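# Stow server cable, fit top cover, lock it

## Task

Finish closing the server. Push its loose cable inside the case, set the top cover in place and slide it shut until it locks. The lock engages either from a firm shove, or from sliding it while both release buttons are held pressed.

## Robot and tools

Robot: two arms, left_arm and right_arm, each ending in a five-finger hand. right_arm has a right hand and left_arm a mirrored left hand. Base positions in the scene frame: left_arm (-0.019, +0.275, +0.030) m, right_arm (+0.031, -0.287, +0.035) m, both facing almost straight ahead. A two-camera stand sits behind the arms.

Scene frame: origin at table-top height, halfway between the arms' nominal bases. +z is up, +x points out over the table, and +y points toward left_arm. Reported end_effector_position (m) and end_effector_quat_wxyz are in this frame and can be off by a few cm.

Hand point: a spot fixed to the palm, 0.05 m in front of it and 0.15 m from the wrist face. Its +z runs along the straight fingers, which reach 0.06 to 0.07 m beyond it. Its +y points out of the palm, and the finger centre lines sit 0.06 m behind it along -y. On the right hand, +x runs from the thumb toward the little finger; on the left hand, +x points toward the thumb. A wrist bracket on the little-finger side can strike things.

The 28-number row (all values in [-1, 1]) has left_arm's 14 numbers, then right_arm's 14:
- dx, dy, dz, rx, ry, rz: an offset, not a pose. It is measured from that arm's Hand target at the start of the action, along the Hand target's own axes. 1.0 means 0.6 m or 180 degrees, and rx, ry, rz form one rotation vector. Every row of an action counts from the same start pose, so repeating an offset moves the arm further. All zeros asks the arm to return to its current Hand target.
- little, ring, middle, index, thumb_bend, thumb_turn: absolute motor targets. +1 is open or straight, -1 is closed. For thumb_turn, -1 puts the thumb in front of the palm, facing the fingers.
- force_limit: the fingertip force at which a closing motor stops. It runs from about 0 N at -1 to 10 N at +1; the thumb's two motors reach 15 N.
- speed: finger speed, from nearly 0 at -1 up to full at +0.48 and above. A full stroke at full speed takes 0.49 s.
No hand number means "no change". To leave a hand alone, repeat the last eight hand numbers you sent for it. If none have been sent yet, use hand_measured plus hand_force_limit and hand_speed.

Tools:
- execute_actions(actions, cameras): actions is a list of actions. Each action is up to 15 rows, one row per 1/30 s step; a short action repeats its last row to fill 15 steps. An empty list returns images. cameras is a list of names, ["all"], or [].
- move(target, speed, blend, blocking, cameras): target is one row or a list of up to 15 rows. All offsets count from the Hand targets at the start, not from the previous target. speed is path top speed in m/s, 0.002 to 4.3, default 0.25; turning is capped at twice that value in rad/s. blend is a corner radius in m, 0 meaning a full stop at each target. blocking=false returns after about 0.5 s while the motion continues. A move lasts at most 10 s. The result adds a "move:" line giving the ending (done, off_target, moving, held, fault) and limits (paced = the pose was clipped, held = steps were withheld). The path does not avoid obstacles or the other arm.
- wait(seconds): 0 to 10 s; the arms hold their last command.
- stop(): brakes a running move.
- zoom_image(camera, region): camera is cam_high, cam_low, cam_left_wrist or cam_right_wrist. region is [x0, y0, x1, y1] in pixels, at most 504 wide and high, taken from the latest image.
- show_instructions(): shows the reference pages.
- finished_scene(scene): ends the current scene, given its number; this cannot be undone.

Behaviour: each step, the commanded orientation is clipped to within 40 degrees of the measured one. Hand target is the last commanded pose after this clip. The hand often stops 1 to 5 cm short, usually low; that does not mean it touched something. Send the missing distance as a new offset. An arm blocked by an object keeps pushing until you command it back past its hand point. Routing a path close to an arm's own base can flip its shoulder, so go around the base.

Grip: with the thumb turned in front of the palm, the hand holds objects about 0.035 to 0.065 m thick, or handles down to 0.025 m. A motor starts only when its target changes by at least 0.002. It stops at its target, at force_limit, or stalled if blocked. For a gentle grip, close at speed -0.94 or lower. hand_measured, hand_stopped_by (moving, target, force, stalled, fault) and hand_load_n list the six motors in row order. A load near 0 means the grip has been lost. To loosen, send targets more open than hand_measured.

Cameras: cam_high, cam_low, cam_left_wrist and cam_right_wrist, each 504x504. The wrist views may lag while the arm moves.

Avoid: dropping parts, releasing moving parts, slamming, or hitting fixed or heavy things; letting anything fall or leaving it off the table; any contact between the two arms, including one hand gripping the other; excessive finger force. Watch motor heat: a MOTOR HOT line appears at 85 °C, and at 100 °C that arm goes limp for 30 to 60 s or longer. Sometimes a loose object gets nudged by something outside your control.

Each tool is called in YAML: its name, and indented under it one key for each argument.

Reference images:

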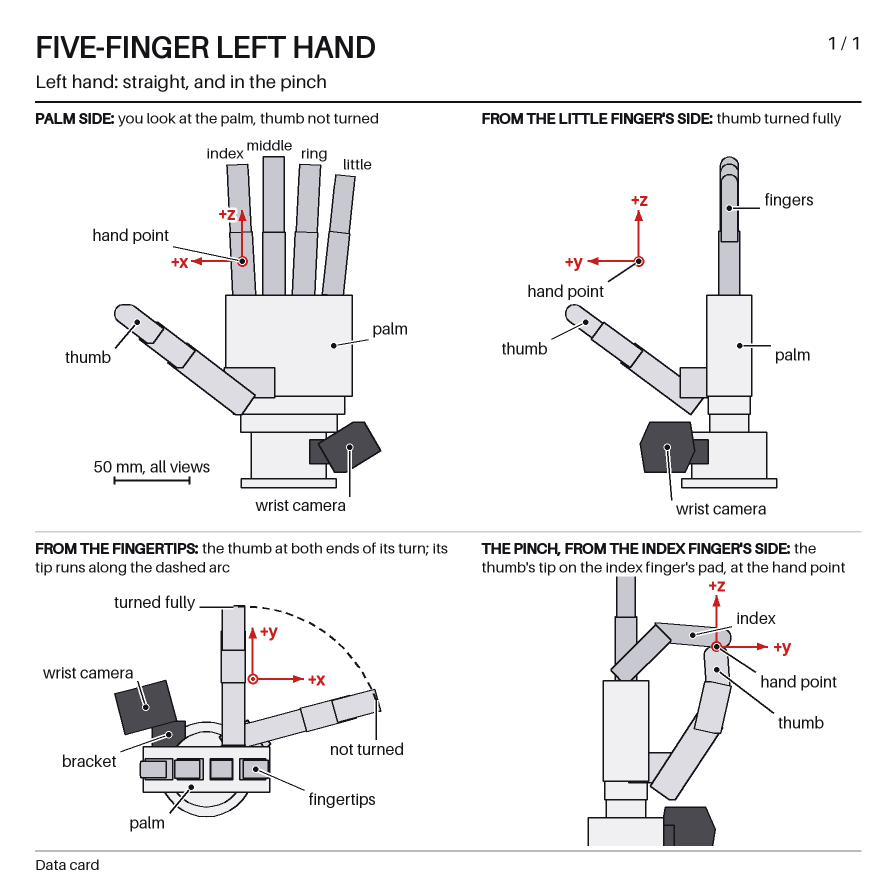

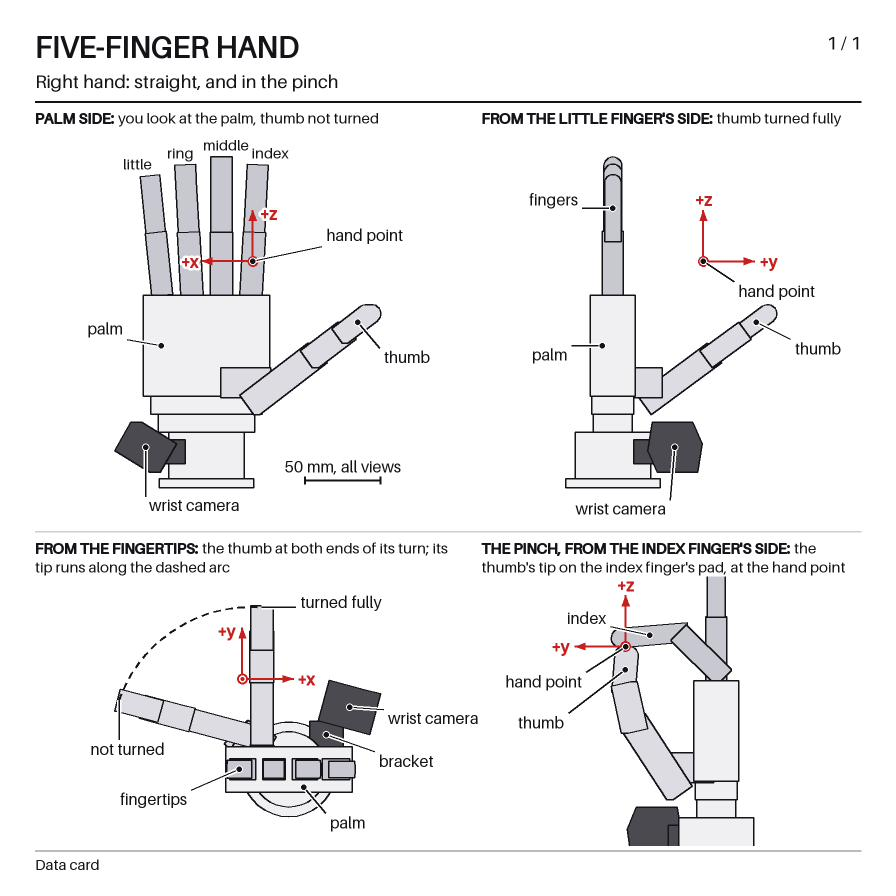

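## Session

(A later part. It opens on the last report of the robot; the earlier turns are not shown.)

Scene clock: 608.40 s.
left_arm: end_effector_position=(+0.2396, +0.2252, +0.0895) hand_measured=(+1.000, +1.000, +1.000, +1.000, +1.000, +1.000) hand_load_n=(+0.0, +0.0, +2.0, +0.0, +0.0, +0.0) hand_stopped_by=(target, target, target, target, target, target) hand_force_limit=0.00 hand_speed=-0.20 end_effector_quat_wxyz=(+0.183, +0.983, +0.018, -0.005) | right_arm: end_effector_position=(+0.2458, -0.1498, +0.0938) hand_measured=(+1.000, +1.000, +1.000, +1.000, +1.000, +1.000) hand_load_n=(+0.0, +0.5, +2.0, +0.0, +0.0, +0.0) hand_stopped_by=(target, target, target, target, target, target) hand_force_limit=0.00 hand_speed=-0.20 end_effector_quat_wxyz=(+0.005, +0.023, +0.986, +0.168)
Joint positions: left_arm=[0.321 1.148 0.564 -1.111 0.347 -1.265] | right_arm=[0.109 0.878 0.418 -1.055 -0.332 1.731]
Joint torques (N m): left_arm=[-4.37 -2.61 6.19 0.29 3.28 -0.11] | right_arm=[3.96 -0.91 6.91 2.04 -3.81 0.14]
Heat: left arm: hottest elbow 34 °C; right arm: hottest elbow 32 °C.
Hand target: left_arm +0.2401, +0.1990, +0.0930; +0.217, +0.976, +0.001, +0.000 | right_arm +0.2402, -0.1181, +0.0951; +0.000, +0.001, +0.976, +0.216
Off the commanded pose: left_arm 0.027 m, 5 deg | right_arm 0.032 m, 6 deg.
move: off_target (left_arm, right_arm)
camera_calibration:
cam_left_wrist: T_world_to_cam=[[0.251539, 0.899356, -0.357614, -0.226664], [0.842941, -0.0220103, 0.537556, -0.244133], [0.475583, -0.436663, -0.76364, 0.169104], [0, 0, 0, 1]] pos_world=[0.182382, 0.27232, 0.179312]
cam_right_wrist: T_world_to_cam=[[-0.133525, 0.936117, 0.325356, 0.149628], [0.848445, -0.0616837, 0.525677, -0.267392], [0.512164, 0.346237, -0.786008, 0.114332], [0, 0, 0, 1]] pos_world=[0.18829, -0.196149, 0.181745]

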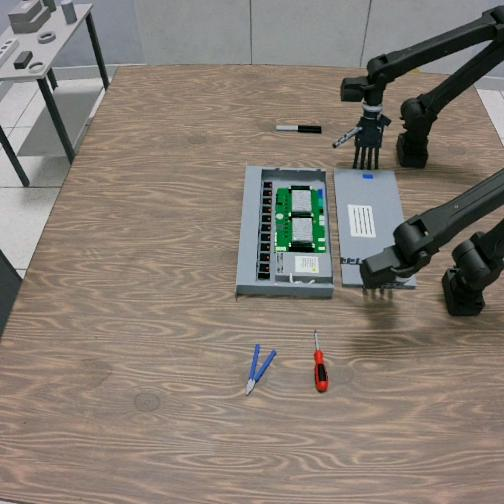

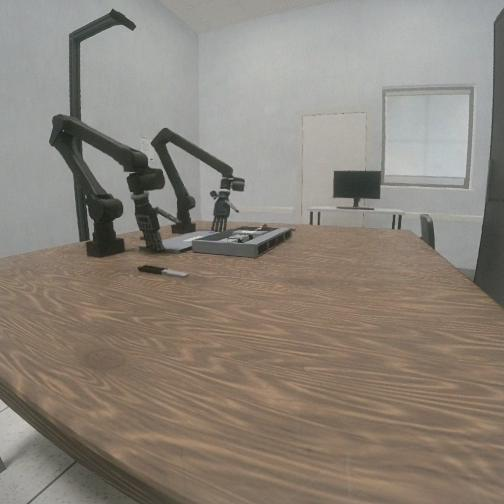

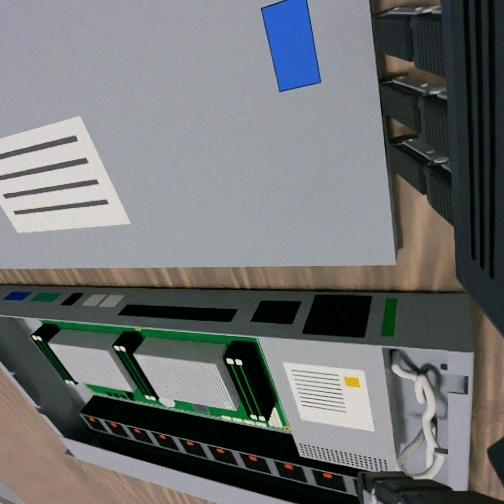

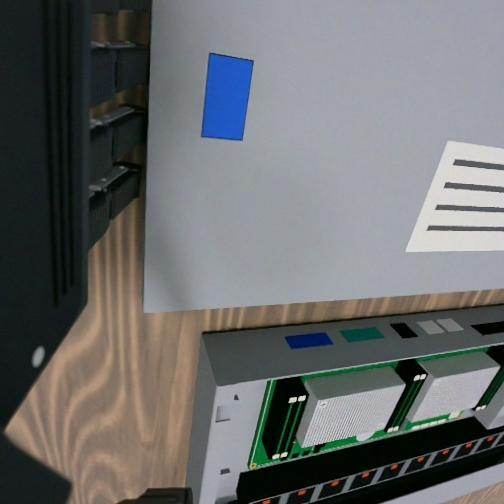

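move:
  target: [0.0167, 0.0423, -0.0906, 0, 0, 0, 1, 1, 1, 1, 1, 1, 0, -0.2, -0.0167, 0.0423, -0.0906, 0, 0, 0, 1, 1, 1, 1, 1, 1, 0, -0.2]
  speed: 0.05
  cameras: ["cam_low", "cam_left_wrist", "cam_right_wrist"]

Scene clock: 613.57 s.
left_arm: end_effector_position=(+0.2362, +0.1971, +0.1373) hand_measured=(+1.000, +1.000, +1.000, +1.000, +1.000, +1.000) hand_load_n=(+0.0, +0.0, +0.0, +0.0, +0.0, +0.0) hand_stopped_by=(target, target, target, target, target, target) hand_force_limit=0.00 hand_speed=-0.20 end_effector_quat_wxyz=(+0.221, +0.975, +0.002, -0.016) | right_arm: end_effector_position=(+0.2362, -0.1227, +0.1351) hand_measured=(+1.000, +1.000, +1.000, +1.000, +1.000, +1.000) hand_load_n=(+0.0, +0.0, +0.0, +0.0, +0.0, +0.0) hand_stopped_by=(target, target, target, target, target, target) hand_force_limit=0.00 hand_speed=-0.20 end_effector_quat_wxyz=(-0.017, +0.005, +0.977, +0.213)
Joint positions: left_arm=[0.257 1.083 0.632 -1.272 0.422 -1.284] | right_arm=[0.169 0.841 0.488 -1.177 -0.429 1.754]
Joint torques (N m): left_arm=[-1.38 -3.08 11.81 -0.9 0.49 -0.18] | right_arm=[-0.03 -2.02 13.04 -0.18 -0.29 0.13]
Motor temperatures (°C): left_arm=[28 27 34 25 34 22] | right_arm=[26 27 32 25 35 26]
Heat: left arm: hottest elbow 34 °C; right arm: hottest wrist yaw 35 °C.
Hand target: left_arm +0.2500, +0.1990, +0.1530; +0.217, +0.976, +0.001, +0.000 | right_arm +0.2502, -0.1180, +0.1551; +0.000, +0.000, +0.976, +0.216
Off the commanded pose: left_arm 0.021 m, 2 deg | right_arm 0.025 m, 2 deg.
move: off_target (left_arm, right_arm)
camera_calibration:
cam_left_wrist: T_world_to_cam=[[0.277784, 0.858566, -0.43093, -0.171558], [0.84938, -0.00995501, 0.527688, -0.270083], [0.448765, -0.512607, -0.732014, 0.211879], [0, 0, 0, 1]] pos_world=[0.181975, 0.253216, 0.223688]
cam_right_wrist: T_world_to_cam=[[-0.159815, 0.895104, 0.41623, 0.0983973], [0.869139, -0.0723261, 0.489252, -0.280588], [0.468036, 0.439951, -0.766411, 0.161581], [0, 0, 0, 1]] pos_world=[0.18397, -0.179457, 0.220159]
Images, in order (width x height): cam_low 504x504, cam_left_wrist 504x504, cam_right_wrist 504x504.

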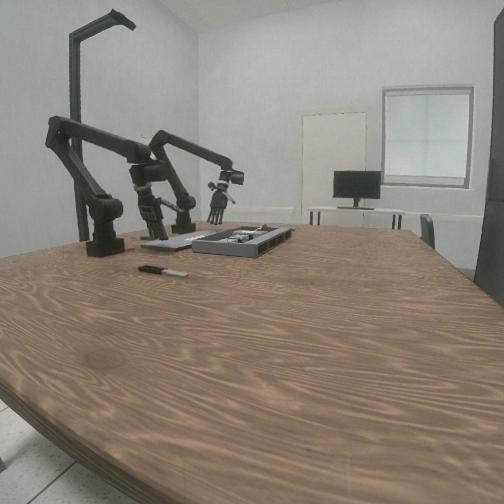

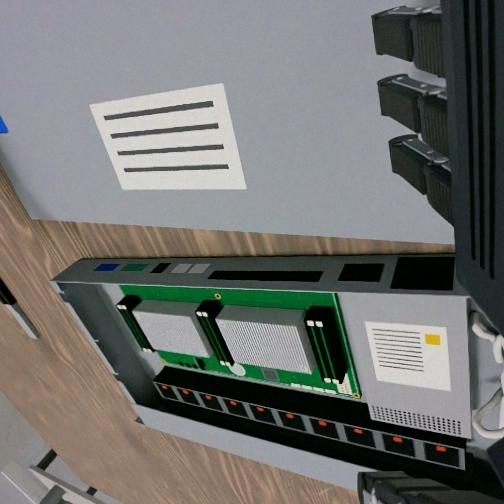

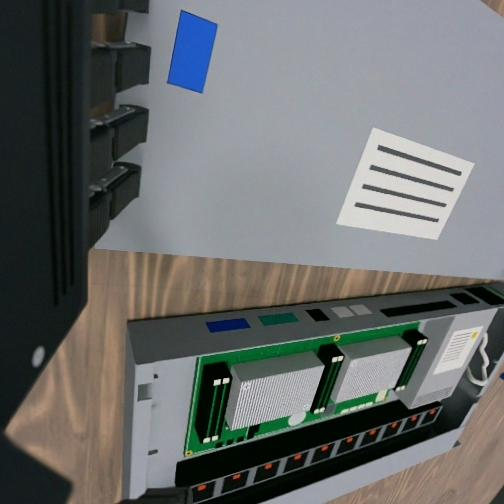

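zoom_image:
  camera: "cam_right_wrist"
  region: [80, 0, 504, 320]

zoom_image:
  camera: "cam_low"
  region: [120, 200, 300, 290]

Scaled by 1.189 from the camera's 504x504 image, which has a finer 720x720 frame.

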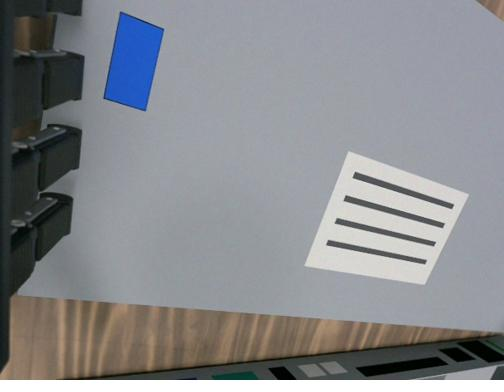

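Scaled by 2.800 from the camera's 504x504 image, which has a finer 720x720 frame.

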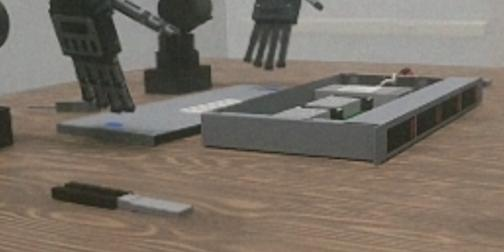

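move:
  target:
    - [0.0667, -0.0902, -0.0274, 0, 0, 0, 1, 1, 1, 1, 1, 1, 0, -0.2, -0.0667, -0.1007, -0.0285, 0, 0, 0, 1, 1, 1, 1, 1, 1, 0, -0.2]
    - [0.0667, -0.1275, 0.0526, 0, 0, 0, 1, 1, 1, 1, 1, 1, 0, -0.2, -0.0667, -0.138, 0.0515, 0, 0, 0, 1, 1, 1, 1, 1, 1, 0, -0.2]
  speed: 0.12
  cameras: ["cam_low", "cam_left_wrist", "cam_right_wrist"]

Scene clock: 652.97 s.
left_arm: end_effector_position=(+0.2878, +0.2524, +0.0936) hand_measured=(+1.000, +1.000, +1.000, +1.000, +1.000, +1.000) hand_load_n=(+0.0, +0.0, +0.0, +0.0, +0.0, +0.0) hand_stopped_by=(target, target, target, target, target, target) hand_force_limit=0.00 hand_speed=-0.20 end_effector_quat_wxyz=(+0.219, +0.976, +0.004, -0.005) | right_arm: end_effector_position=(+0.2892, -0.1785, +0.0972) hand_measured=(+1.000, +1.000, +1.000, +1.000, +1.000, +1.000) hand_load_n=(+0.0, +0.0, -0.5, +0.0, +0.0, +0.0) hand_stopped_by=(target, target, target, target, target, target) hand_force_limit=0.00 hand_speed=-0.20 end_effector_quat_wxyz=(-0.003, +0.001, +0.977, +0.215)
Joint positions: left_arm=[0.393 1.354 0.713 -1.115 0.402 -1.147] | right_arm=[-0.113 1.119 0.524 -1.036 -0.43 1.442]
Joint torques (N m): left_arm=[-0.56 -4.78 7.31 -0.01 0.38 0.08] | right_arm=[-1.73 -3.31 6.89 0.8 -0.35 -0.06]
Motor temperatures (°C): left_arm=[28 27 35 25 30 22] | right_arm=[26 26 37 25 29 26]
Heat: left arm: hottest elbow 35 °C; right arm: hottest elbow 37 °C.
Hand target: left_arm +0.2899, +0.2550, +0.0920; +0.217, +0.976, +0.001, +0.000 | right_arm +0.2903, -0.1800, +0.0923; +0.000, +0.000, +0.976, +0.216
Off the commanded pose: left_arm 0.004 m, 1 deg | right_arm 0.005 m, 0 deg.
move: done
camera_calibration:
cam_left_wrist: T_world_to_cam=[[0.279017, 0.863342, -0.420464, -0.254693], [0.838486, -0.00561002, 0.544894, -0.289854], [0.468071, -0.504588, -0.725466, 0.176895], [0, 0, 0, 1]] pos_world=[0.231303, 0.30752, 0.179181]
cam_right_wrist: T_world_to_cam=[[-0.17325, 0.892992, 0.415391, 0.176237], [0.85484, -0.0731152, 0.513715, -0.310517], [0.489114, 0.444095, -0.750698, 0.12538], [0, 0, 0, 1]] pos_world=[0.23465, -0.235762, 0.180433]
Images, in order (width x height): cam_low 504x504, cam_left_wrist 504x504, cam_right_wrist 504x504.

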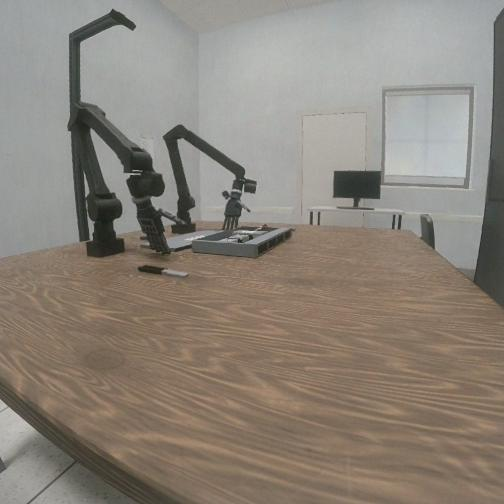

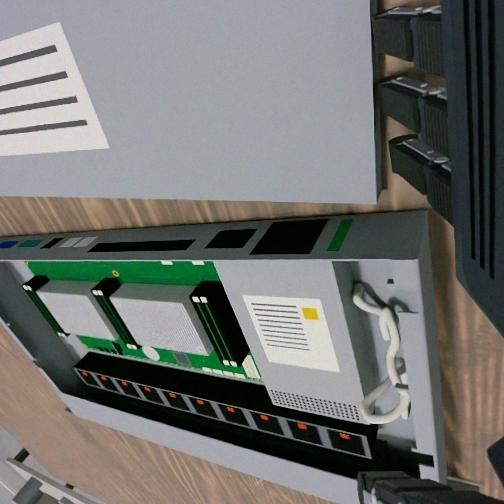

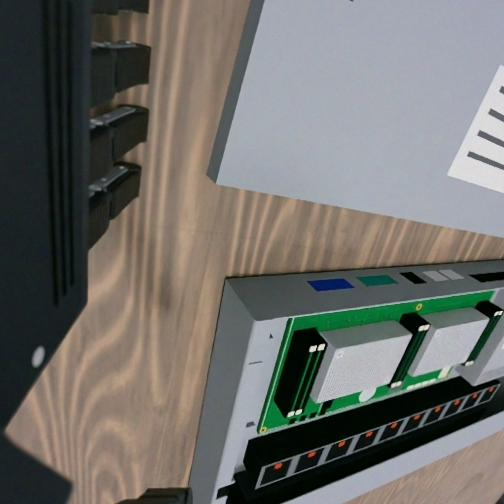

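wait:
  seconds: 0
  cameras: ["cam_high"]

zoom_image:
  camera: "cam_high"
  region: [220, 130, 440, 310]

Scene clock: 655.87 s.
left_arm: end_effector_position=(+0.2879, +0.2525, +0.0935) hand_measured=(+1.000, +1.000, +1.000, +1.000, +1.000, +1.000) hand_load_n=(+0.0, +0.0, +0.0, +0.0, +0.0, +0.0) hand_stopped_by=(target, target, target, target, target, target) hand_force_limit=0.00 hand_speed=-0.20 end_effector_quat_wxyz=(+0.218, +0.976, +0.004, -0.004) | right_arm: end_effector_position=(+0.2892, -0.1785, +0.0972) hand_measured=(+1.000, +1.000, +1.000, +1.000, +1.000, +1.000) hand_load_n=(+0.0, +0.0, -0.5, +0.0, +0.0, +0.0) hand_stopped_by=(target, target, target, target, target, target) hand_force_limit=0.00 hand_speed=-0.20 end_effector_quat_wxyz=(-0.003, +0.001, +0.977, +0.215)
Joint positions: left_arm=[0.393 1.354 0.713 -1.115 0.402 -1.147] | right_arm=[-0.113 1.119 0.524 -1.036 -0.43 1.442]
Joint torques (N m): left_arm=[-0.62 -4.42 7.24 0.02 0.38 0.07] | right_arm=[-1.67 -3.25 6.87 0.79 -0.35 -0.06]
Heat: left arm: hottest elbow 35 °C; right arm: hottest elbow 37 °C.
Hand target: left_arm +0.2899, +0.2550, +0.0920; +0.217, +0.976, +0.001, +0.000 | right_arm +0.2903, -0.1800, +0.0923; +0.000, +0.000, +0.976, +0.216
Off the commanded pose: left_arm 0.004 m, 1 deg | right_arm 0.005 m, 0 deg.
Images, in order (width x height): cam_high 504x504.

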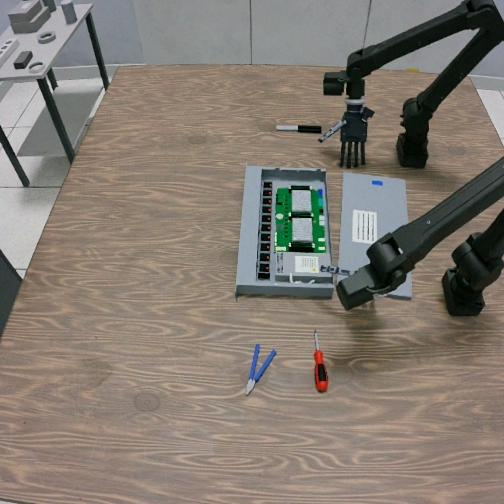

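Scaled by 2.291 from the camera's 504x504 image, which has a finer 720x720 frame.

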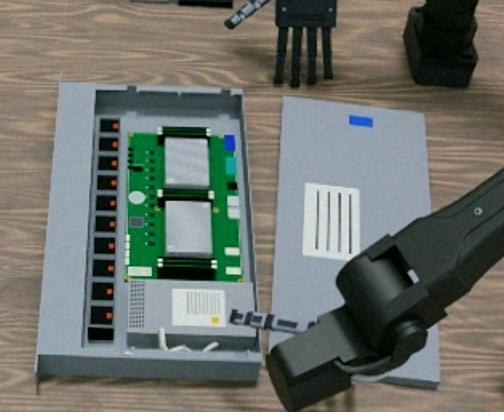

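move:
  target: [0, 0.0982, 0.0458, 0, 0, 0, 1, 1, 1, 1, 1, 1, 0, -0.2, 0, 0.1268, 0.0592, 0, 0, 0, 1, 1, 1, 1, 1, 1, 0, -0.2]
  speed: 0.05
  cameras: ["cam_left_wrist", "cam_right_wrist"]

Scene clock: 674.60 s.
left_arm: end_effector_position=(+0.2964, +0.2308, +0.0913) hand_measured=(+1.000, +1.000, +1.000, +1.000, +1.000, +1.000) hand_load_n=(+0.0, +1.5, +1.5, +0.0, +0.0, +0.0) hand_stopped_by=(target, target, target, target, target, target) hand_force_limit=0.00 hand_speed=-0.20 end_effector_quat_wxyz=(+0.170, +0.985, +0.019, +0.009) | right_arm: end_effector_position=(+0.2982, -0.1408, +0.0949) hand_measured=(+1.000, +1.000, +1.000, +1.000, +1.000, +1.000) hand_load_n=(+0.0, +0.0, +3.0, +0.0, +0.0, +0.0) hand_stopped_by=(target, target, target, target, target, target) hand_force_limit=0.00 hand_speed=-0.20 end_effector_quat_wxyz=(+0.005, +0.045, +0.986, +0.162)
Joint positions: left_arm=[0.268 1.277 0.678 -1.041 0.336 -1.328] | right_arm=[0.141 1.057 0.519 -0.962 -0.318 1.81]
Joint torques (N m): left_arm=[-5.77 -4.01 5.35 0.06 3.96 -0.3] | right_arm=[5.71 -1.85 6.32 3.06 -4.15 -0.05]
Heat: left arm: hottest elbow 35 °C; right arm: hottest elbow 35 °C.
Hand target: left_arm +0.2899, +0.1899, +0.0921; +0.217, +0.976, +0.001, +0.000 | right_arm +0.2903, -0.0960, +0.0921; +0.000, +0.000, +0.976, +0.216
Off the commanded pose: left_arm 0.041 m, 6 deg | right_arm 0.046 m, 8 deg.
move: off_target (left_arm, right_arm)
camera_calibration:
cam_left_wrist: T_world_to_cam=[[0.255302, 0.909623, -0.327728, -0.251545], [0.828292, -0.0309135, 0.559443, -0.288357], [0.498751, -0.414282, -0.761326, 0.133624], [0, 0, 0, 1]] pos_world=[0.236419, 0.275255, 0.180612]
cam_right_wrist: T_world_to_cam=[[-0.0901405, 0.944432, 0.316104, 0.136991], [0.849019, -0.0930469, 0.520105, -0.315965], [0.520617, 0.315261, -0.793454, 0.079062], [0, 0, 0, 1]] pos_world=[0.239447, -0.183704, 0.183763]
Images, in order (width x height): cam_left_wrist 504x504, cam_right_wrist 504x504.

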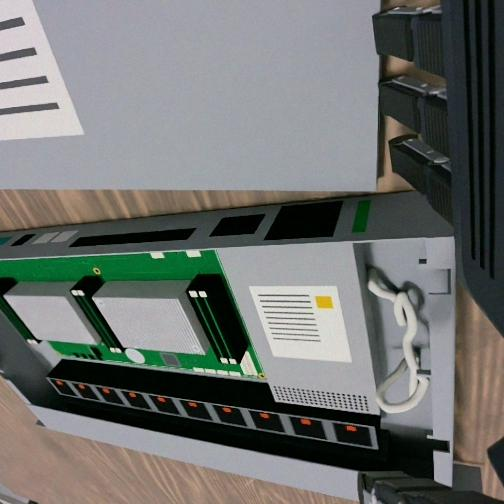

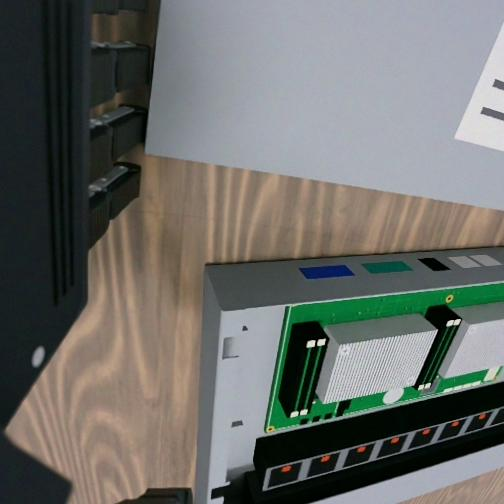

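move:
  target: [0, 0.0211, -0.0453, 0, 0, 0, 1, 1, 1, 1, 1, 1, 0, -0.2, 0, 0.0211, -0.0453, 0, 0, 0, 1, 1, 1, 1, 1, 1, 0, -0.2]
  speed: 0.03
  cameras: ["cam_left_wrist", "cam_right_wrist"]

Scene clock: 678.80 s.
left_arm: end_effector_position=(+0.2819, +0.1910, +0.1118) hand_measured=(+1.000, +1.000, +1.000, +1.000, +1.000, +1.000) hand_load_n=(+0.0, +0.0, +0.0, +0.5, +0.0, +0.0) hand_stopped_by=(target, target, target, target, target, target) hand_force_limit=0.00 hand_speed=-0.20 end_effector_quat_wxyz=(+0.218, +0.976, +0.001, -0.008) | right_arm: end_effector_position=(+0.2852, -0.1068, +0.1066) hand_measured=(+1.000, +1.000, +1.000, +1.000, +1.000, +1.000) hand_load_n=(+0.0, +0.0, +0.5, +0.0, +0.0, +0.0) hand_stopped_by=(target, target, target, target, target, target) hand_force_limit=0.00 hand_speed=-0.20 end_effector_quat_wxyz=(-0.006, +0.011, +0.979, +0.205)
Joint positions: left_arm=[0.193 1.24 0.673 -1.111 0.428 -1.356] | right_arm=[0.219 1.051 0.519 -0.953 -0.405 1.826]
Joint torques (N m): left_arm=[-1.61 -4.78 9.8 -0.66 0.53 -0.18] | right_arm=[0.91 -4.31 10.81 -0.42 -0.92 0.05]
Motor temperatures (°C): left_arm=[28 27 35 25 35 22] | right_arm=[26 26 34 25 35 26]
Heat: left arm: hottest elbow 35 °C; right arm: hottest wrist yaw 35 °C.
Hand target: left_arm +0.2901, +0.1901, +0.1221; +0.217, +0.976, +0.001, +0.000 | right_arm +0.2903, -0.0961, +0.1221; +0.000, +0.000, +0.976, +0.216
Off the commanded pose: left_arm 0.013 m, 1 deg | right_arm 0.020 m, 2 deg.
move: off_target (left_arm, right_arm)
camera_calibration:
cam_left_wrist: T_world_to_cam=[[0.282585, 0.861744, -0.421359, -0.192965], [0.841481, -0.0118245, 0.540157, -0.294345], [0.460495, -0.507206, -0.728483, 0.164861], [0, 0, 0, 1]] pos_world=[0.226297, 0.246424, 0.197784]
cam_right_wrist: T_world_to_cam=[[-0.151601, 0.904433, 0.39877, 0.104472], [0.858829, -0.0791879, 0.506105, -0.307718], [0.489316, 0.419201, -0.764748, 0.101326], [0, 0, 0, 1]] pos_world=[0.230534, -0.161332, 0.191566]
Images, in order (width x height): cam_left_wrist 504x504, cam_right_wrist 504x504.

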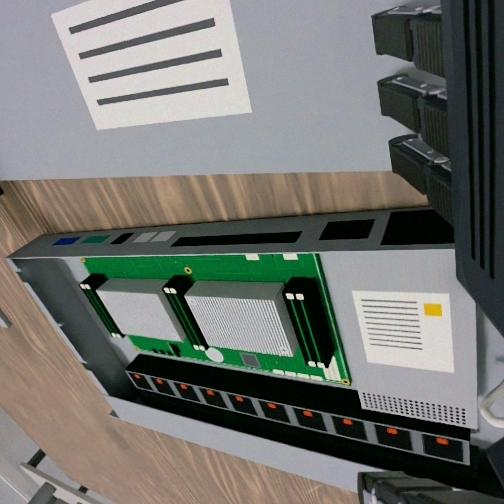

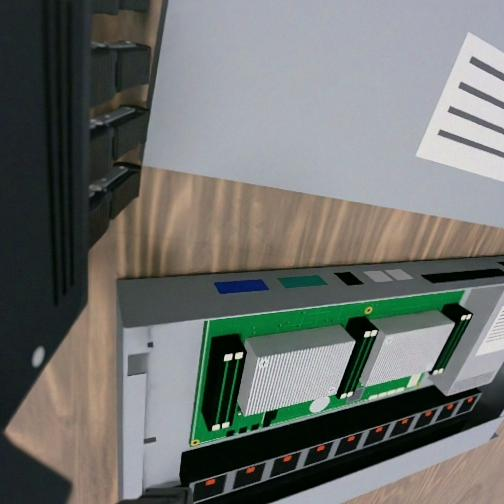

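wait:
  seconds: 0
  cameras: ["cam_low", "cam_high"]

zoom_image:
  camera: "cam_low"
  region: [135, 225, 205, 260]

zoom_image:
  camera: "cam_high"
  region: [310, 150, 440, 310]

Scene clock: 687.30 s.
left_arm: end_effector_position=(+0.2819, +0.1910, +0.1118) hand_measured=(+1.000, +1.000, +1.000, +1.000, +1.000, +1.000) hand_load_n=(+0.0, +0.0, +0.0, +0.0, +0.0, +0.0) hand_stopped_by=(target, target, target, target, target, target) hand_force_limit=0.00 hand_speed=-0.20 end_effector_quat_wxyz=(+0.218, +0.976, +0.001, -0.008) | right_arm: end_effector_position=(+0.2853, -0.1068, +0.1067) hand_measured=(+1.000, +1.000, +1.000, +1.000, +1.000, +1.000) hand_load_n=(+0.0, +0.0, +0.5, +0.0, +0.0, +0.0) hand_stopped_by=(target, target, target, target, target, target) hand_force_limit=0.00 hand_speed=-0.20 end_effector_quat_wxyz=(-0.006, +0.012, +0.979, +0.205)
Joint positions: left_arm=[0.193 1.24 0.673 -1.111 0.428 -1.356] | right_arm=[0.219 1.05 0.519 -0.953 -0.405 1.827]
Joint torques (N m): left_arm=[-1.61 -4.78 9.85 -0.69 0.51 -0.18] | right_arm=[0.97 -4.37 10.82 -0.44 -0.93 0.07]
Heat: left arm: hottest elbow 35 °C; right arm: hottest elbow 34 °C.
Hand target: left_arm +0.2901, +0.1901, +0.1221; +0.217, +0.976, +0.001, +0.000 | right_arm +0.2904, -0.0961, +0.1222; +0.000, +0.000, +0.976, +0.216
Off the commanded pose: left_arm 0.013 m, 1 deg | right_arm 0.019 m, 2 deg.
Images, in order (width x height): cam_high 504x504, cam_low 504x504.

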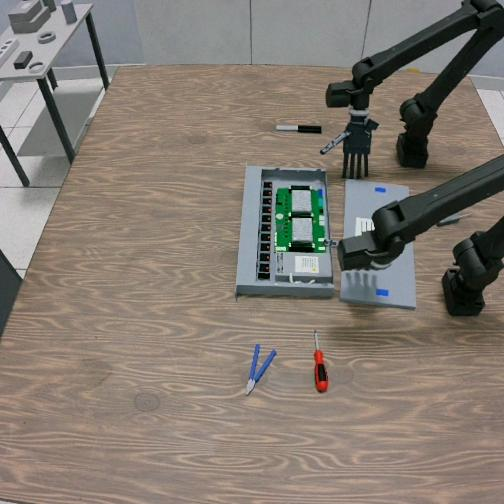

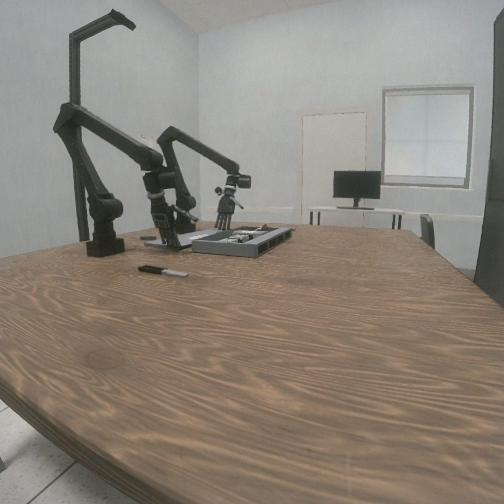

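Scaled by 7.200 from the camera's 504x504 image, which has a finer 720x720 frame.

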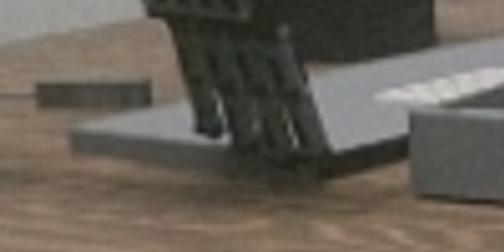

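Scaled by 3.150 from the camera's 504x504 image, which has a finer 720x720 frame.

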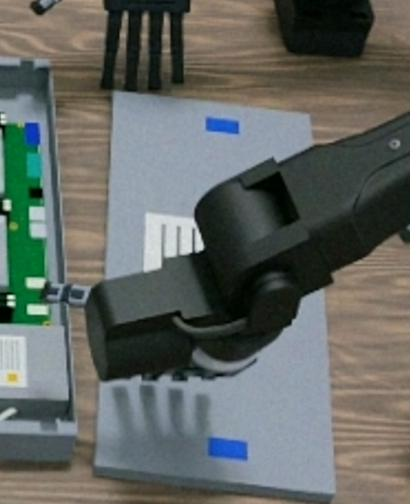

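move:
  target:
    - [-0.025, -0.175, -0.1056, 0, 0, 0, 1, 1, 1, 1, 1, 1, 0, -0.2, 0.0467, -0.0497, -0.0471, 0, 0, 0, 1, 1, 1, 1, 1, 1, 0, -0.2]
    - [-0.025, -0.2074, -0.0361, 0, 0, 0, 1, 1, 1, 1, 1, 1, 0, -0.2, 0.0467, -0.0857, 0.0299, 0, 0, 0, 1, 1, 1, 1, 1, 1, 0, -0.2]
  speed: [0.15, 0.05]
  cameras: ["cam_left_wrist", "cam_right_wrist", "cam_high"]

Scene clock: 737.97 s.
left_arm: end_effector_position=(+0.2744, +0.3091, +0.0917) hand_measured=(+1.000, +1.000, +1.000, +1.000, +1.000, +1.000) hand_load_n=(+0.0, +0.0, +0.0, +0.0, +0.0, +0.0) hand_stopped_by=(target, target, target, target, target, target) hand_force_limit=0.00 hand_speed=-0.20 end_effector_quat_wxyz=(+0.218, +0.976, +0.004, -0.003) | right_arm: end_effector_position=(+0.2622, -0.1331, +0.0977) hand_measured=(+1.000, +1.000, +1.000, +1.000, +1.000, +1.000) hand_load_n=(+0.0, +0.0, -1.0, +0.5, +0.0, +0.0) hand_stopped_by=(target, target, target, target, target, target) hand_force_limit=0.00 hand_speed=-0.20 end_effector_quat_wxyz=(-0.001, +0.001, +0.976, +0.218)
Joint positions: left_arm=[0.578 1.41 0.758 -1.174 0.362 -0.952] | right_arm=[0.092 0.992 0.446 -0.986 -0.438 1.67]
Joint torques (N m): left_arm=[-0.32 -5.07 6.89 -0.23 0.31 0.08] | right_arm=[-1.67 -1.08 6.05 2.02 -0.11 -0.07]
Motor temperatures (°C): left_arm=[27 27 36 25 30 22] | right_arm=[26 26 34 25 31 26]
Heat: left arm: hottest elbow 36 °C; right arm: hottest elbow 34 °C.
Hand target: left_arm +0.2748, +0.3119, +0.0889; +0.217, +0.976, +0.001, +0.000 | right_arm +0.2622, -0.1351, +0.0841; +0.000, +0.000, +0.976, +0.216
Off the commanded pose: left_arm 0.004 m, 1 deg | right_arm 0.014 m, 0 deg.
move: off_target (right_arm)
camera_calibration:
cam_left_wrist: T_world_to_cam=[[0.280604, 0.863624, -0.418826, -0.301446], [0.836545, -0.00611134, 0.547864, -0.27683], [0.470589, -0.5041, -0.724175, 0.209437], [0, 0, 0, 1]] pos_world=[0.217609, 0.364222, 0.17708]
cam_right_wrist: T_world_to_cam=[[-0.173321, 0.890632, 0.420399, 0.129972], [0.85314, -0.0774889, 0.515894, -0.284671], [0.492048, 0.448075, -0.746403, 0.11817], [0, 0, 0, 1]] pos_world=[0.207246, -0.190765, 0.180422]
Images, in order (width x height): cam_high 504x504, cam_left_wrist 504x504, cam_right_wrist 504x504.

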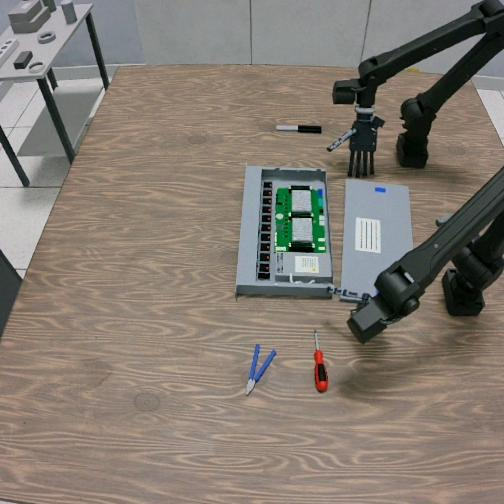

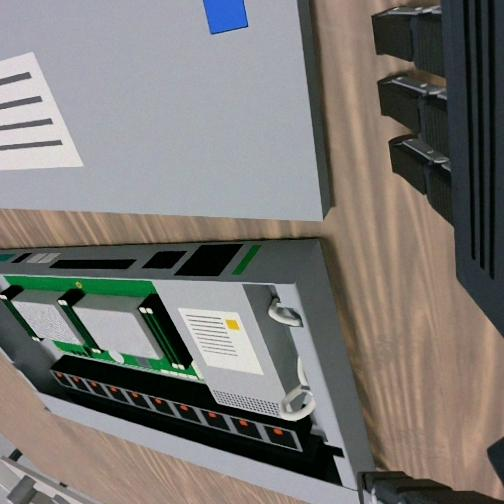

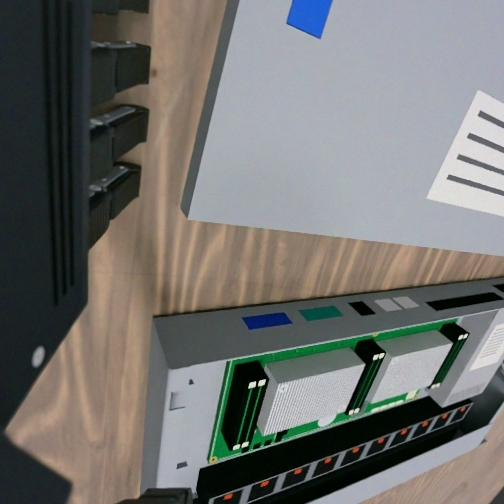

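zoom_image:
  camera: "cam_right_wrist"
  region: [160, 120, 280, 240]

zoom_image:
  camera: "cam_left_wrist"
  region: [260, 120, 460, 320]

Scaled by 4.200 from the camera's 504x504 image, which has a finer 720x720 frame.

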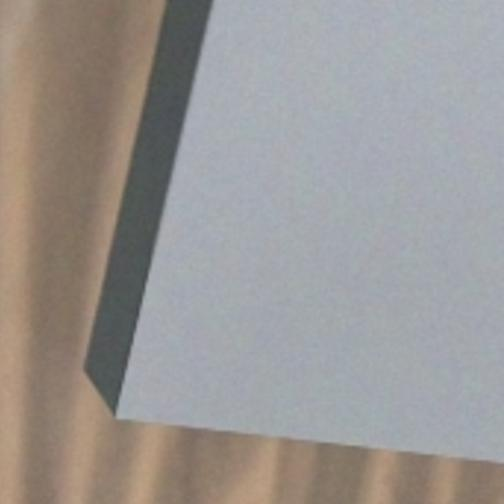

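Scaled by 2.520 from the camera's 504x504 image, which has a finer 720x720 frame.

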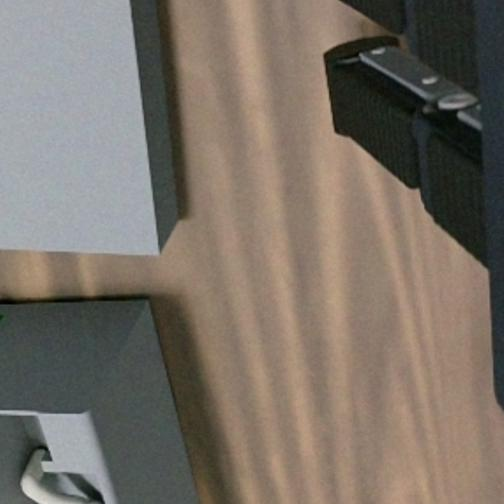

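move:
  target: [0, 0.0876, 0.0409, 0, 0, 0, 1, 1, 1, 1, 1, 1, 0, -0.2, 0, 0.0829, 0.0313, 0, 0, 0, 1, 1, 1, 1, 1, 1, 0, -0.2]
  speed: 0.06
  cameras: ["cam_left_wrist", "cam_right_wrist"]

Scene clock: 781.93 s.
left_arm: end_effector_position=(+0.2731, +0.2737, +0.0864) hand_measured=(+1.000, +1.000, +1.000, +1.000, +1.000, +1.000) hand_load_n=(+0.0, +1.5, +0.0, +0.0, +0.0, +0.0) hand_stopped_by=(target, target, target, target, target, target) hand_force_limit=0.00 hand_speed=-0.20 end_effector_quat_wxyz=(+0.195, +0.981, +0.002, -0.002) | right_arm: end_effector_position=(+0.2660, -0.1051, +0.0956) hand_measured=(+1.000, +1.000, +1.000, +1.000, +1.000, +1.000) hand_load_n=(+0.0, -0.5, +1.5, +0.0, +0.0, +0.0) hand_stopped_by=(target, target, target, target, target, target) hand_force_limit=0.00 hand_speed=-0.20 end_effector_quat_wxyz=(+0.004, +0.026, +0.981, +0.193)
Joint positions: left_arm=[0.457 1.332 0.69 -1.111 0.348 -1.085] | right_arm=[0.278 0.972 0.449 -0.918 -0.367 1.921]
Joint torques (N m): left_arm=[-3.78 -4.95 5.94 -0.24 2.31 -0.33] | right_arm=[3.31 -0.21 7.08 3.17 -1.91 0.04]
Heat: left arm: hottest elbow 35 °C; right arm: hottest elbow 32 °C.
Hand target: left_arm +0.2750, +0.2539, +0.0890; +0.217, +0.976, +0.001, +0.000 | right_arm +0.2623, -0.0820, +0.0882; +0.000, +0.000, +0.976, +0.216
Off the commanded pose: left_arm 0.020 m, 3 deg | right_arm 0.025 m, 4 deg.
move: off_target (left_arm, right_arm)
camera_calibration:
cam_left_wrist: T_world_to_cam=[[0.283949, 0.882137, -0.375776, -0.282421], [0.834734, -0.034584, 0.549566, -0.264898], [0.471797, -0.469722, -0.74617, 0.180581], [0, 0, 0, 1]] pos_world=[0.216115, 0.324795, 0.174196]
cam_right_wrist: T_world_to_cam=[[-0.127917, 0.918995, 0.372942, 0.102067], [0.848667, -0.0931633, 0.520659, -0.28568], [0.513227, 0.383105, -0.768003, 0.0918089], [0, 0, 0, 1]] pos_world=[0.208385, -0.155586, 0.181186]
Images, in order (width x height): cam_left_wrist 504x504, cam_right_wrist 504x504.

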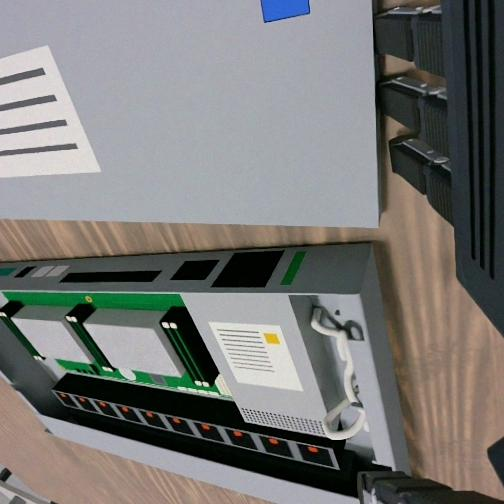

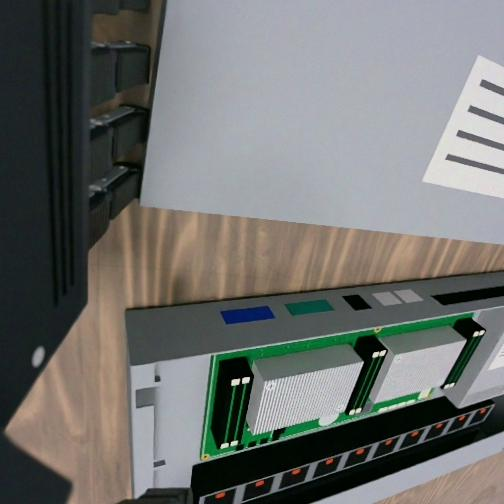

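move:
  target: [0, 0, 0, 0, 0, 0, 1, 1, 1, 1, 1, 1, 0, -0.2, -0.07, 0, 0, 0, 0, 0, 1, 1, 1, 1, 1, 1, 0, -0.2]
  speed: 0.06
  cameras: ["cam_left_wrist", "cam_right_wrist"]

Scene clock: 784.63 s.
left_arm: end_effector_position=(+0.2733, +0.2737, +0.0864) hand_measured=(+1.000, +1.000, +1.000, +1.000, +1.000, +1.000) hand_load_n=(+0.0, +1.5, +0.0, +0.0, +0.0, +0.0) hand_stopped_by=(target, target, target, target, target, target) hand_force_limit=0.00 hand_speed=-0.20 end_effector_quat_wxyz=(+0.194, +0.981, +0.002, -0.001) | right_arm: end_effector_position=(+0.2749, -0.1048, +0.0928) hand_measured=(+1.000, +1.000, +1.000, +1.000, +1.000, +1.000) hand_load_n=(+0.0, +0.0, +1.5, +0.5, +0.0, -0.5) hand_stopped_by=(target, target, target, target, target, target) hand_force_limit=0.00 hand_speed=-0.20 end_effector_quat_wxyz=(-0.033, +0.030, +0.981, +0.190)
Joint positions: left_arm=[0.457 1.332 0.69 -1.11 0.348 -1.085] | right_arm=[0.255 1.069 0.506 -0.962 -0.385 1.893]
Joint torques (N m): left_arm=[-3.55 -5.19 5.96 -0.27 2.31 -0.35] | right_arm=[0.5 1.26 9.58 5.44 -1.39 -0.2]
Heat: left arm: hottest elbow 34 °C; right arm: hottest elbow 32 °C.
Hand target: left_arm +0.2750, +0.2538, +0.0890; +0.217, +0.976, +0.001, +0.000 | right_arm +0.3043, -0.0821, +0.0881; +0.000, +0.001, +0.976, +0.216
Off the commanded pose: left_arm 0.020 m, 3 deg | right_arm 0.038 m, 6 deg.
move: off_target (left_arm, right_arm)
camera_calibration:
cam_left_wrist: T_world_to_cam=[[0.283797, 0.882353, -0.375383, -0.282496], [0.83456, -0.0345056, 0.549836, -0.265103], [0.472197, -0.469321, -0.746169, 0.180223], [0, 0, 0, 1]] pos_world=[0.216315, 0.324696, 0.174196]
cam_right_wrist: T_world_to_cam=[[-0.104201, 0.919638, 0.378694, 0.0970246], [0.885706, -0.0873961, 0.455947, -0.295248], [0.452402, 0.382921, -0.805421, 0.10513], [0, 0, 0, 1]] pos_world=[0.224052, -0.155287, 0.182549]
Images, in order (width x height): cam_left_wrist 504x504, cam_right_wrist 504x504.

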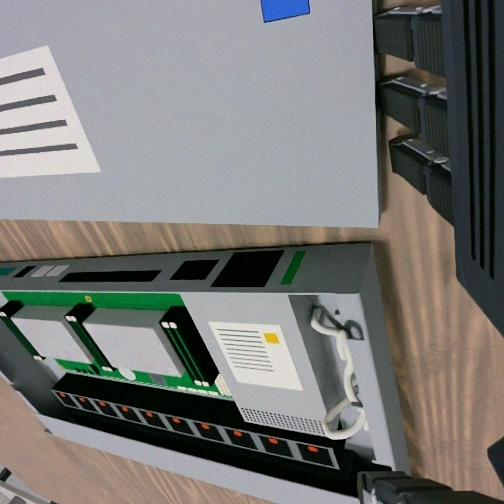

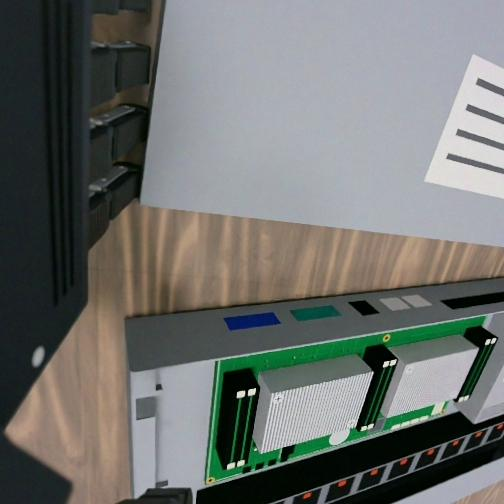

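move:
  target: [0, 0, 0, 0, 0, 0, 1, 1, 1, 1, 1, 1, 0, -0.2, -0.0, 0.0056, -0.0121, 0, 0, 0, 1, 1, 1, 1, 1, 1, 0, -0.2]
  speed: 0.06
  cameras: ["cam_left_wrist", "cam_right_wrist"]

Scene clock: 789.47 s.
left_arm: end_effector_position=(+0.2733, +0.2737, +0.0864) hand_measured=(+1.000, +1.000, +1.000, +1.000, +1.000, +1.000) hand_load_n=(+0.0, +1.5, +0.0, +0.0, +0.0, +0.0) hand_stopped_by=(target, target, target, target, target, target) hand_force_limit=0.00 hand_speed=-0.20 end_effector_quat_wxyz=(+0.194, +0.981, +0.002, -0.001) | right_arm: end_effector_position=(+0.2749, -0.1049, +0.0932) hand_measured=(+1.000, +1.000, +1.000, +1.000, +1.000, +1.000) hand_load_n=(+0.0, +0.0, +1.5, +0.5, +0.0, +0.0) hand_stopped_by=(target, target, target, target, target, target) hand_force_limit=0.00 hand_speed=-0.20 end_effector_quat_wxyz=(-0.033, +0.029, +0.981, +0.190)
Joint positions: left_arm=[0.457 1.332 0.69 -1.11 0.348 -1.085] | right_arm=[0.254 1.07 0.507 -0.964 -0.386 1.888]
Joint torques (N m): left_arm=[-3.6 -5.07 5.9 -0.27 2.31 -0.35] | right_arm=[0.73 0.21 10.55 4.56 -1.41 -0.17]
Heat: left arm: hottest elbow 34 °C; right arm: hottest elbow 33 °C.
Hand target: left_arm +0.2750, +0.2538, +0.0890; +0.217, +0.976, +0.001, +0.000 | right_arm +0.3043, -0.0821, +0.0961; +0.000, +0.000, +0.976, +0.216
Off the commanded pose: left_arm 0.020 m, 3 deg | right_arm 0.037 m, 6 deg.
move: off_target (left_arm, right_arm)
camera_calibration:
cam_left_wrist: T_world_to_cam=[[0.283797, 0.882353, -0.375383, -0.282496], [0.83456, -0.0345056, 0.549836, -0.265103], [0.472197, -0.469321, -0.746169, 0.180223], [0, 0, 0, 1]] pos_world=[0.216315, 0.324696, 0.174196]
cam_right_wrist: T_world_to_cam=[[-0.106394, 0.919152, 0.379261, 0.0974851], [0.885976, -0.0855099, 0.455779, -0.295373], [0.451361, 0.384509, -0.805249, 0.105925], [0, 0, 0, 1]] pos_world=[0.224255, -0.15559, 0.182948]
Images, in order (width x height): cam_left_wrist 504x504, cam_right_wrist 504x504.

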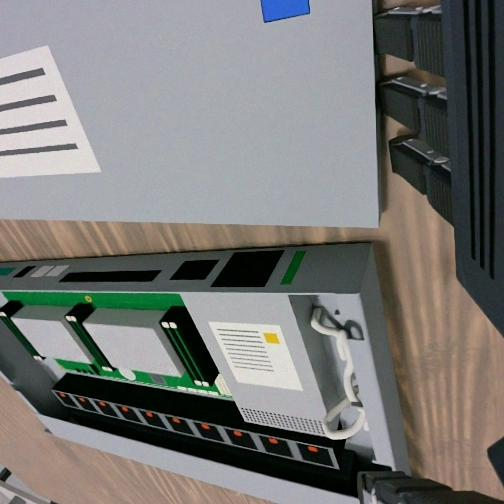

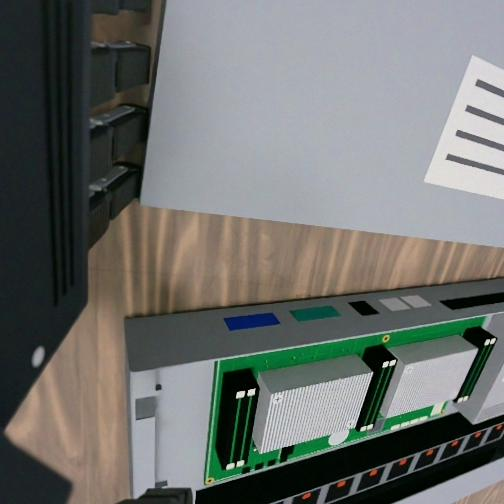

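move:
  target: [0, 0, 0, 0, 0, 0, 1, 1, 1, 1, 1, 1, 0, -0.2, -0.0, 0.0085, -0.0181, 0, 0, 0, 1, 1, 1, 1, 1, 1, 0, -0.2]
  speed: 0.06
  cameras: ["cam_right_wrist"]

Scene clock: 793.63 s.
left_arm: end_effector_position=(+0.2733, +0.2738, +0.0864) hand_measured=(+1.000, +1.000, +1.000, +1.000, +1.000, +1.000) hand_load_n=(+0.0, +1.5, +0.0, +0.0, +0.0, +0.0) hand_stopped_by=(target, target, target, target, target, target) hand_force_limit=0.00 hand_speed=-0.20 end_effector_quat_wxyz=(+0.194, +0.981, +0.002, -0.001) | right_arm: end_effector_position=(+0.2758, -0.1047, +0.0948) hand_measured=(+1.000, +1.000, +1.000, +1.000, +1.000, +1.000) hand_load_n=(+0.0, +0.0, +1.5, +0.0, +0.0, +0.0) hand_stopped_by=(target, target, target, target, target, target) hand_force_limit=0.00 hand_speed=-0.20 end_effector_quat_wxyz=(-0.034, +0.029, +0.981, +0.190)
Joint positions: left_arm=[0.457 1.332 0.69 -1.11 0.348 -1.085] | right_arm=[0.254 1.071 0.513 -0.971 -0.386 1.888]
Joint torques (N m): left_arm=[-3.72 -5.07 5.93 -0.24 2.3 -0.36] | right_arm=[0.85 -1.32 11.69 3.18 -1.44 -0.17]
Heat: left arm: hottest elbow 34 °C; right arm: hottest elbow 33 °C.
Hand target: left_arm +0.2750, +0.2539, +0.0890; +0.217, +0.976, +0.001, +0.000 | right_arm +0.3043, -0.0821, +0.1082; +0.000, +0.000, +0.976, +0.216
Off the commanded pose: left_arm 0.020 m, 3 deg | right_arm 0.039 m, 6 deg.
move: off_target (left_arm, right_arm)
camera_calibration:
cam_right_wrist: T_world_to_cam=[[-0.105707, 0.919329, 0.379026, 0.096586], [0.886802, -0.0852975, 0.45421, -0.296873], [0.449898, 0.384134, -0.806246, 0.107183], [0, 0, 0, 1]] pos_world=[0.225256, -0.155289, 0.18465]
Images, in order (width x height): cam_right_wrist 504x504.

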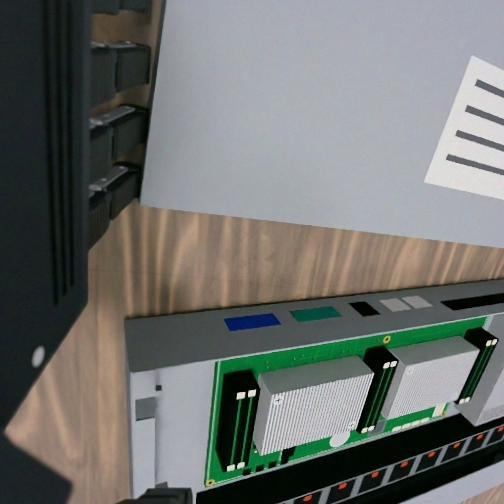

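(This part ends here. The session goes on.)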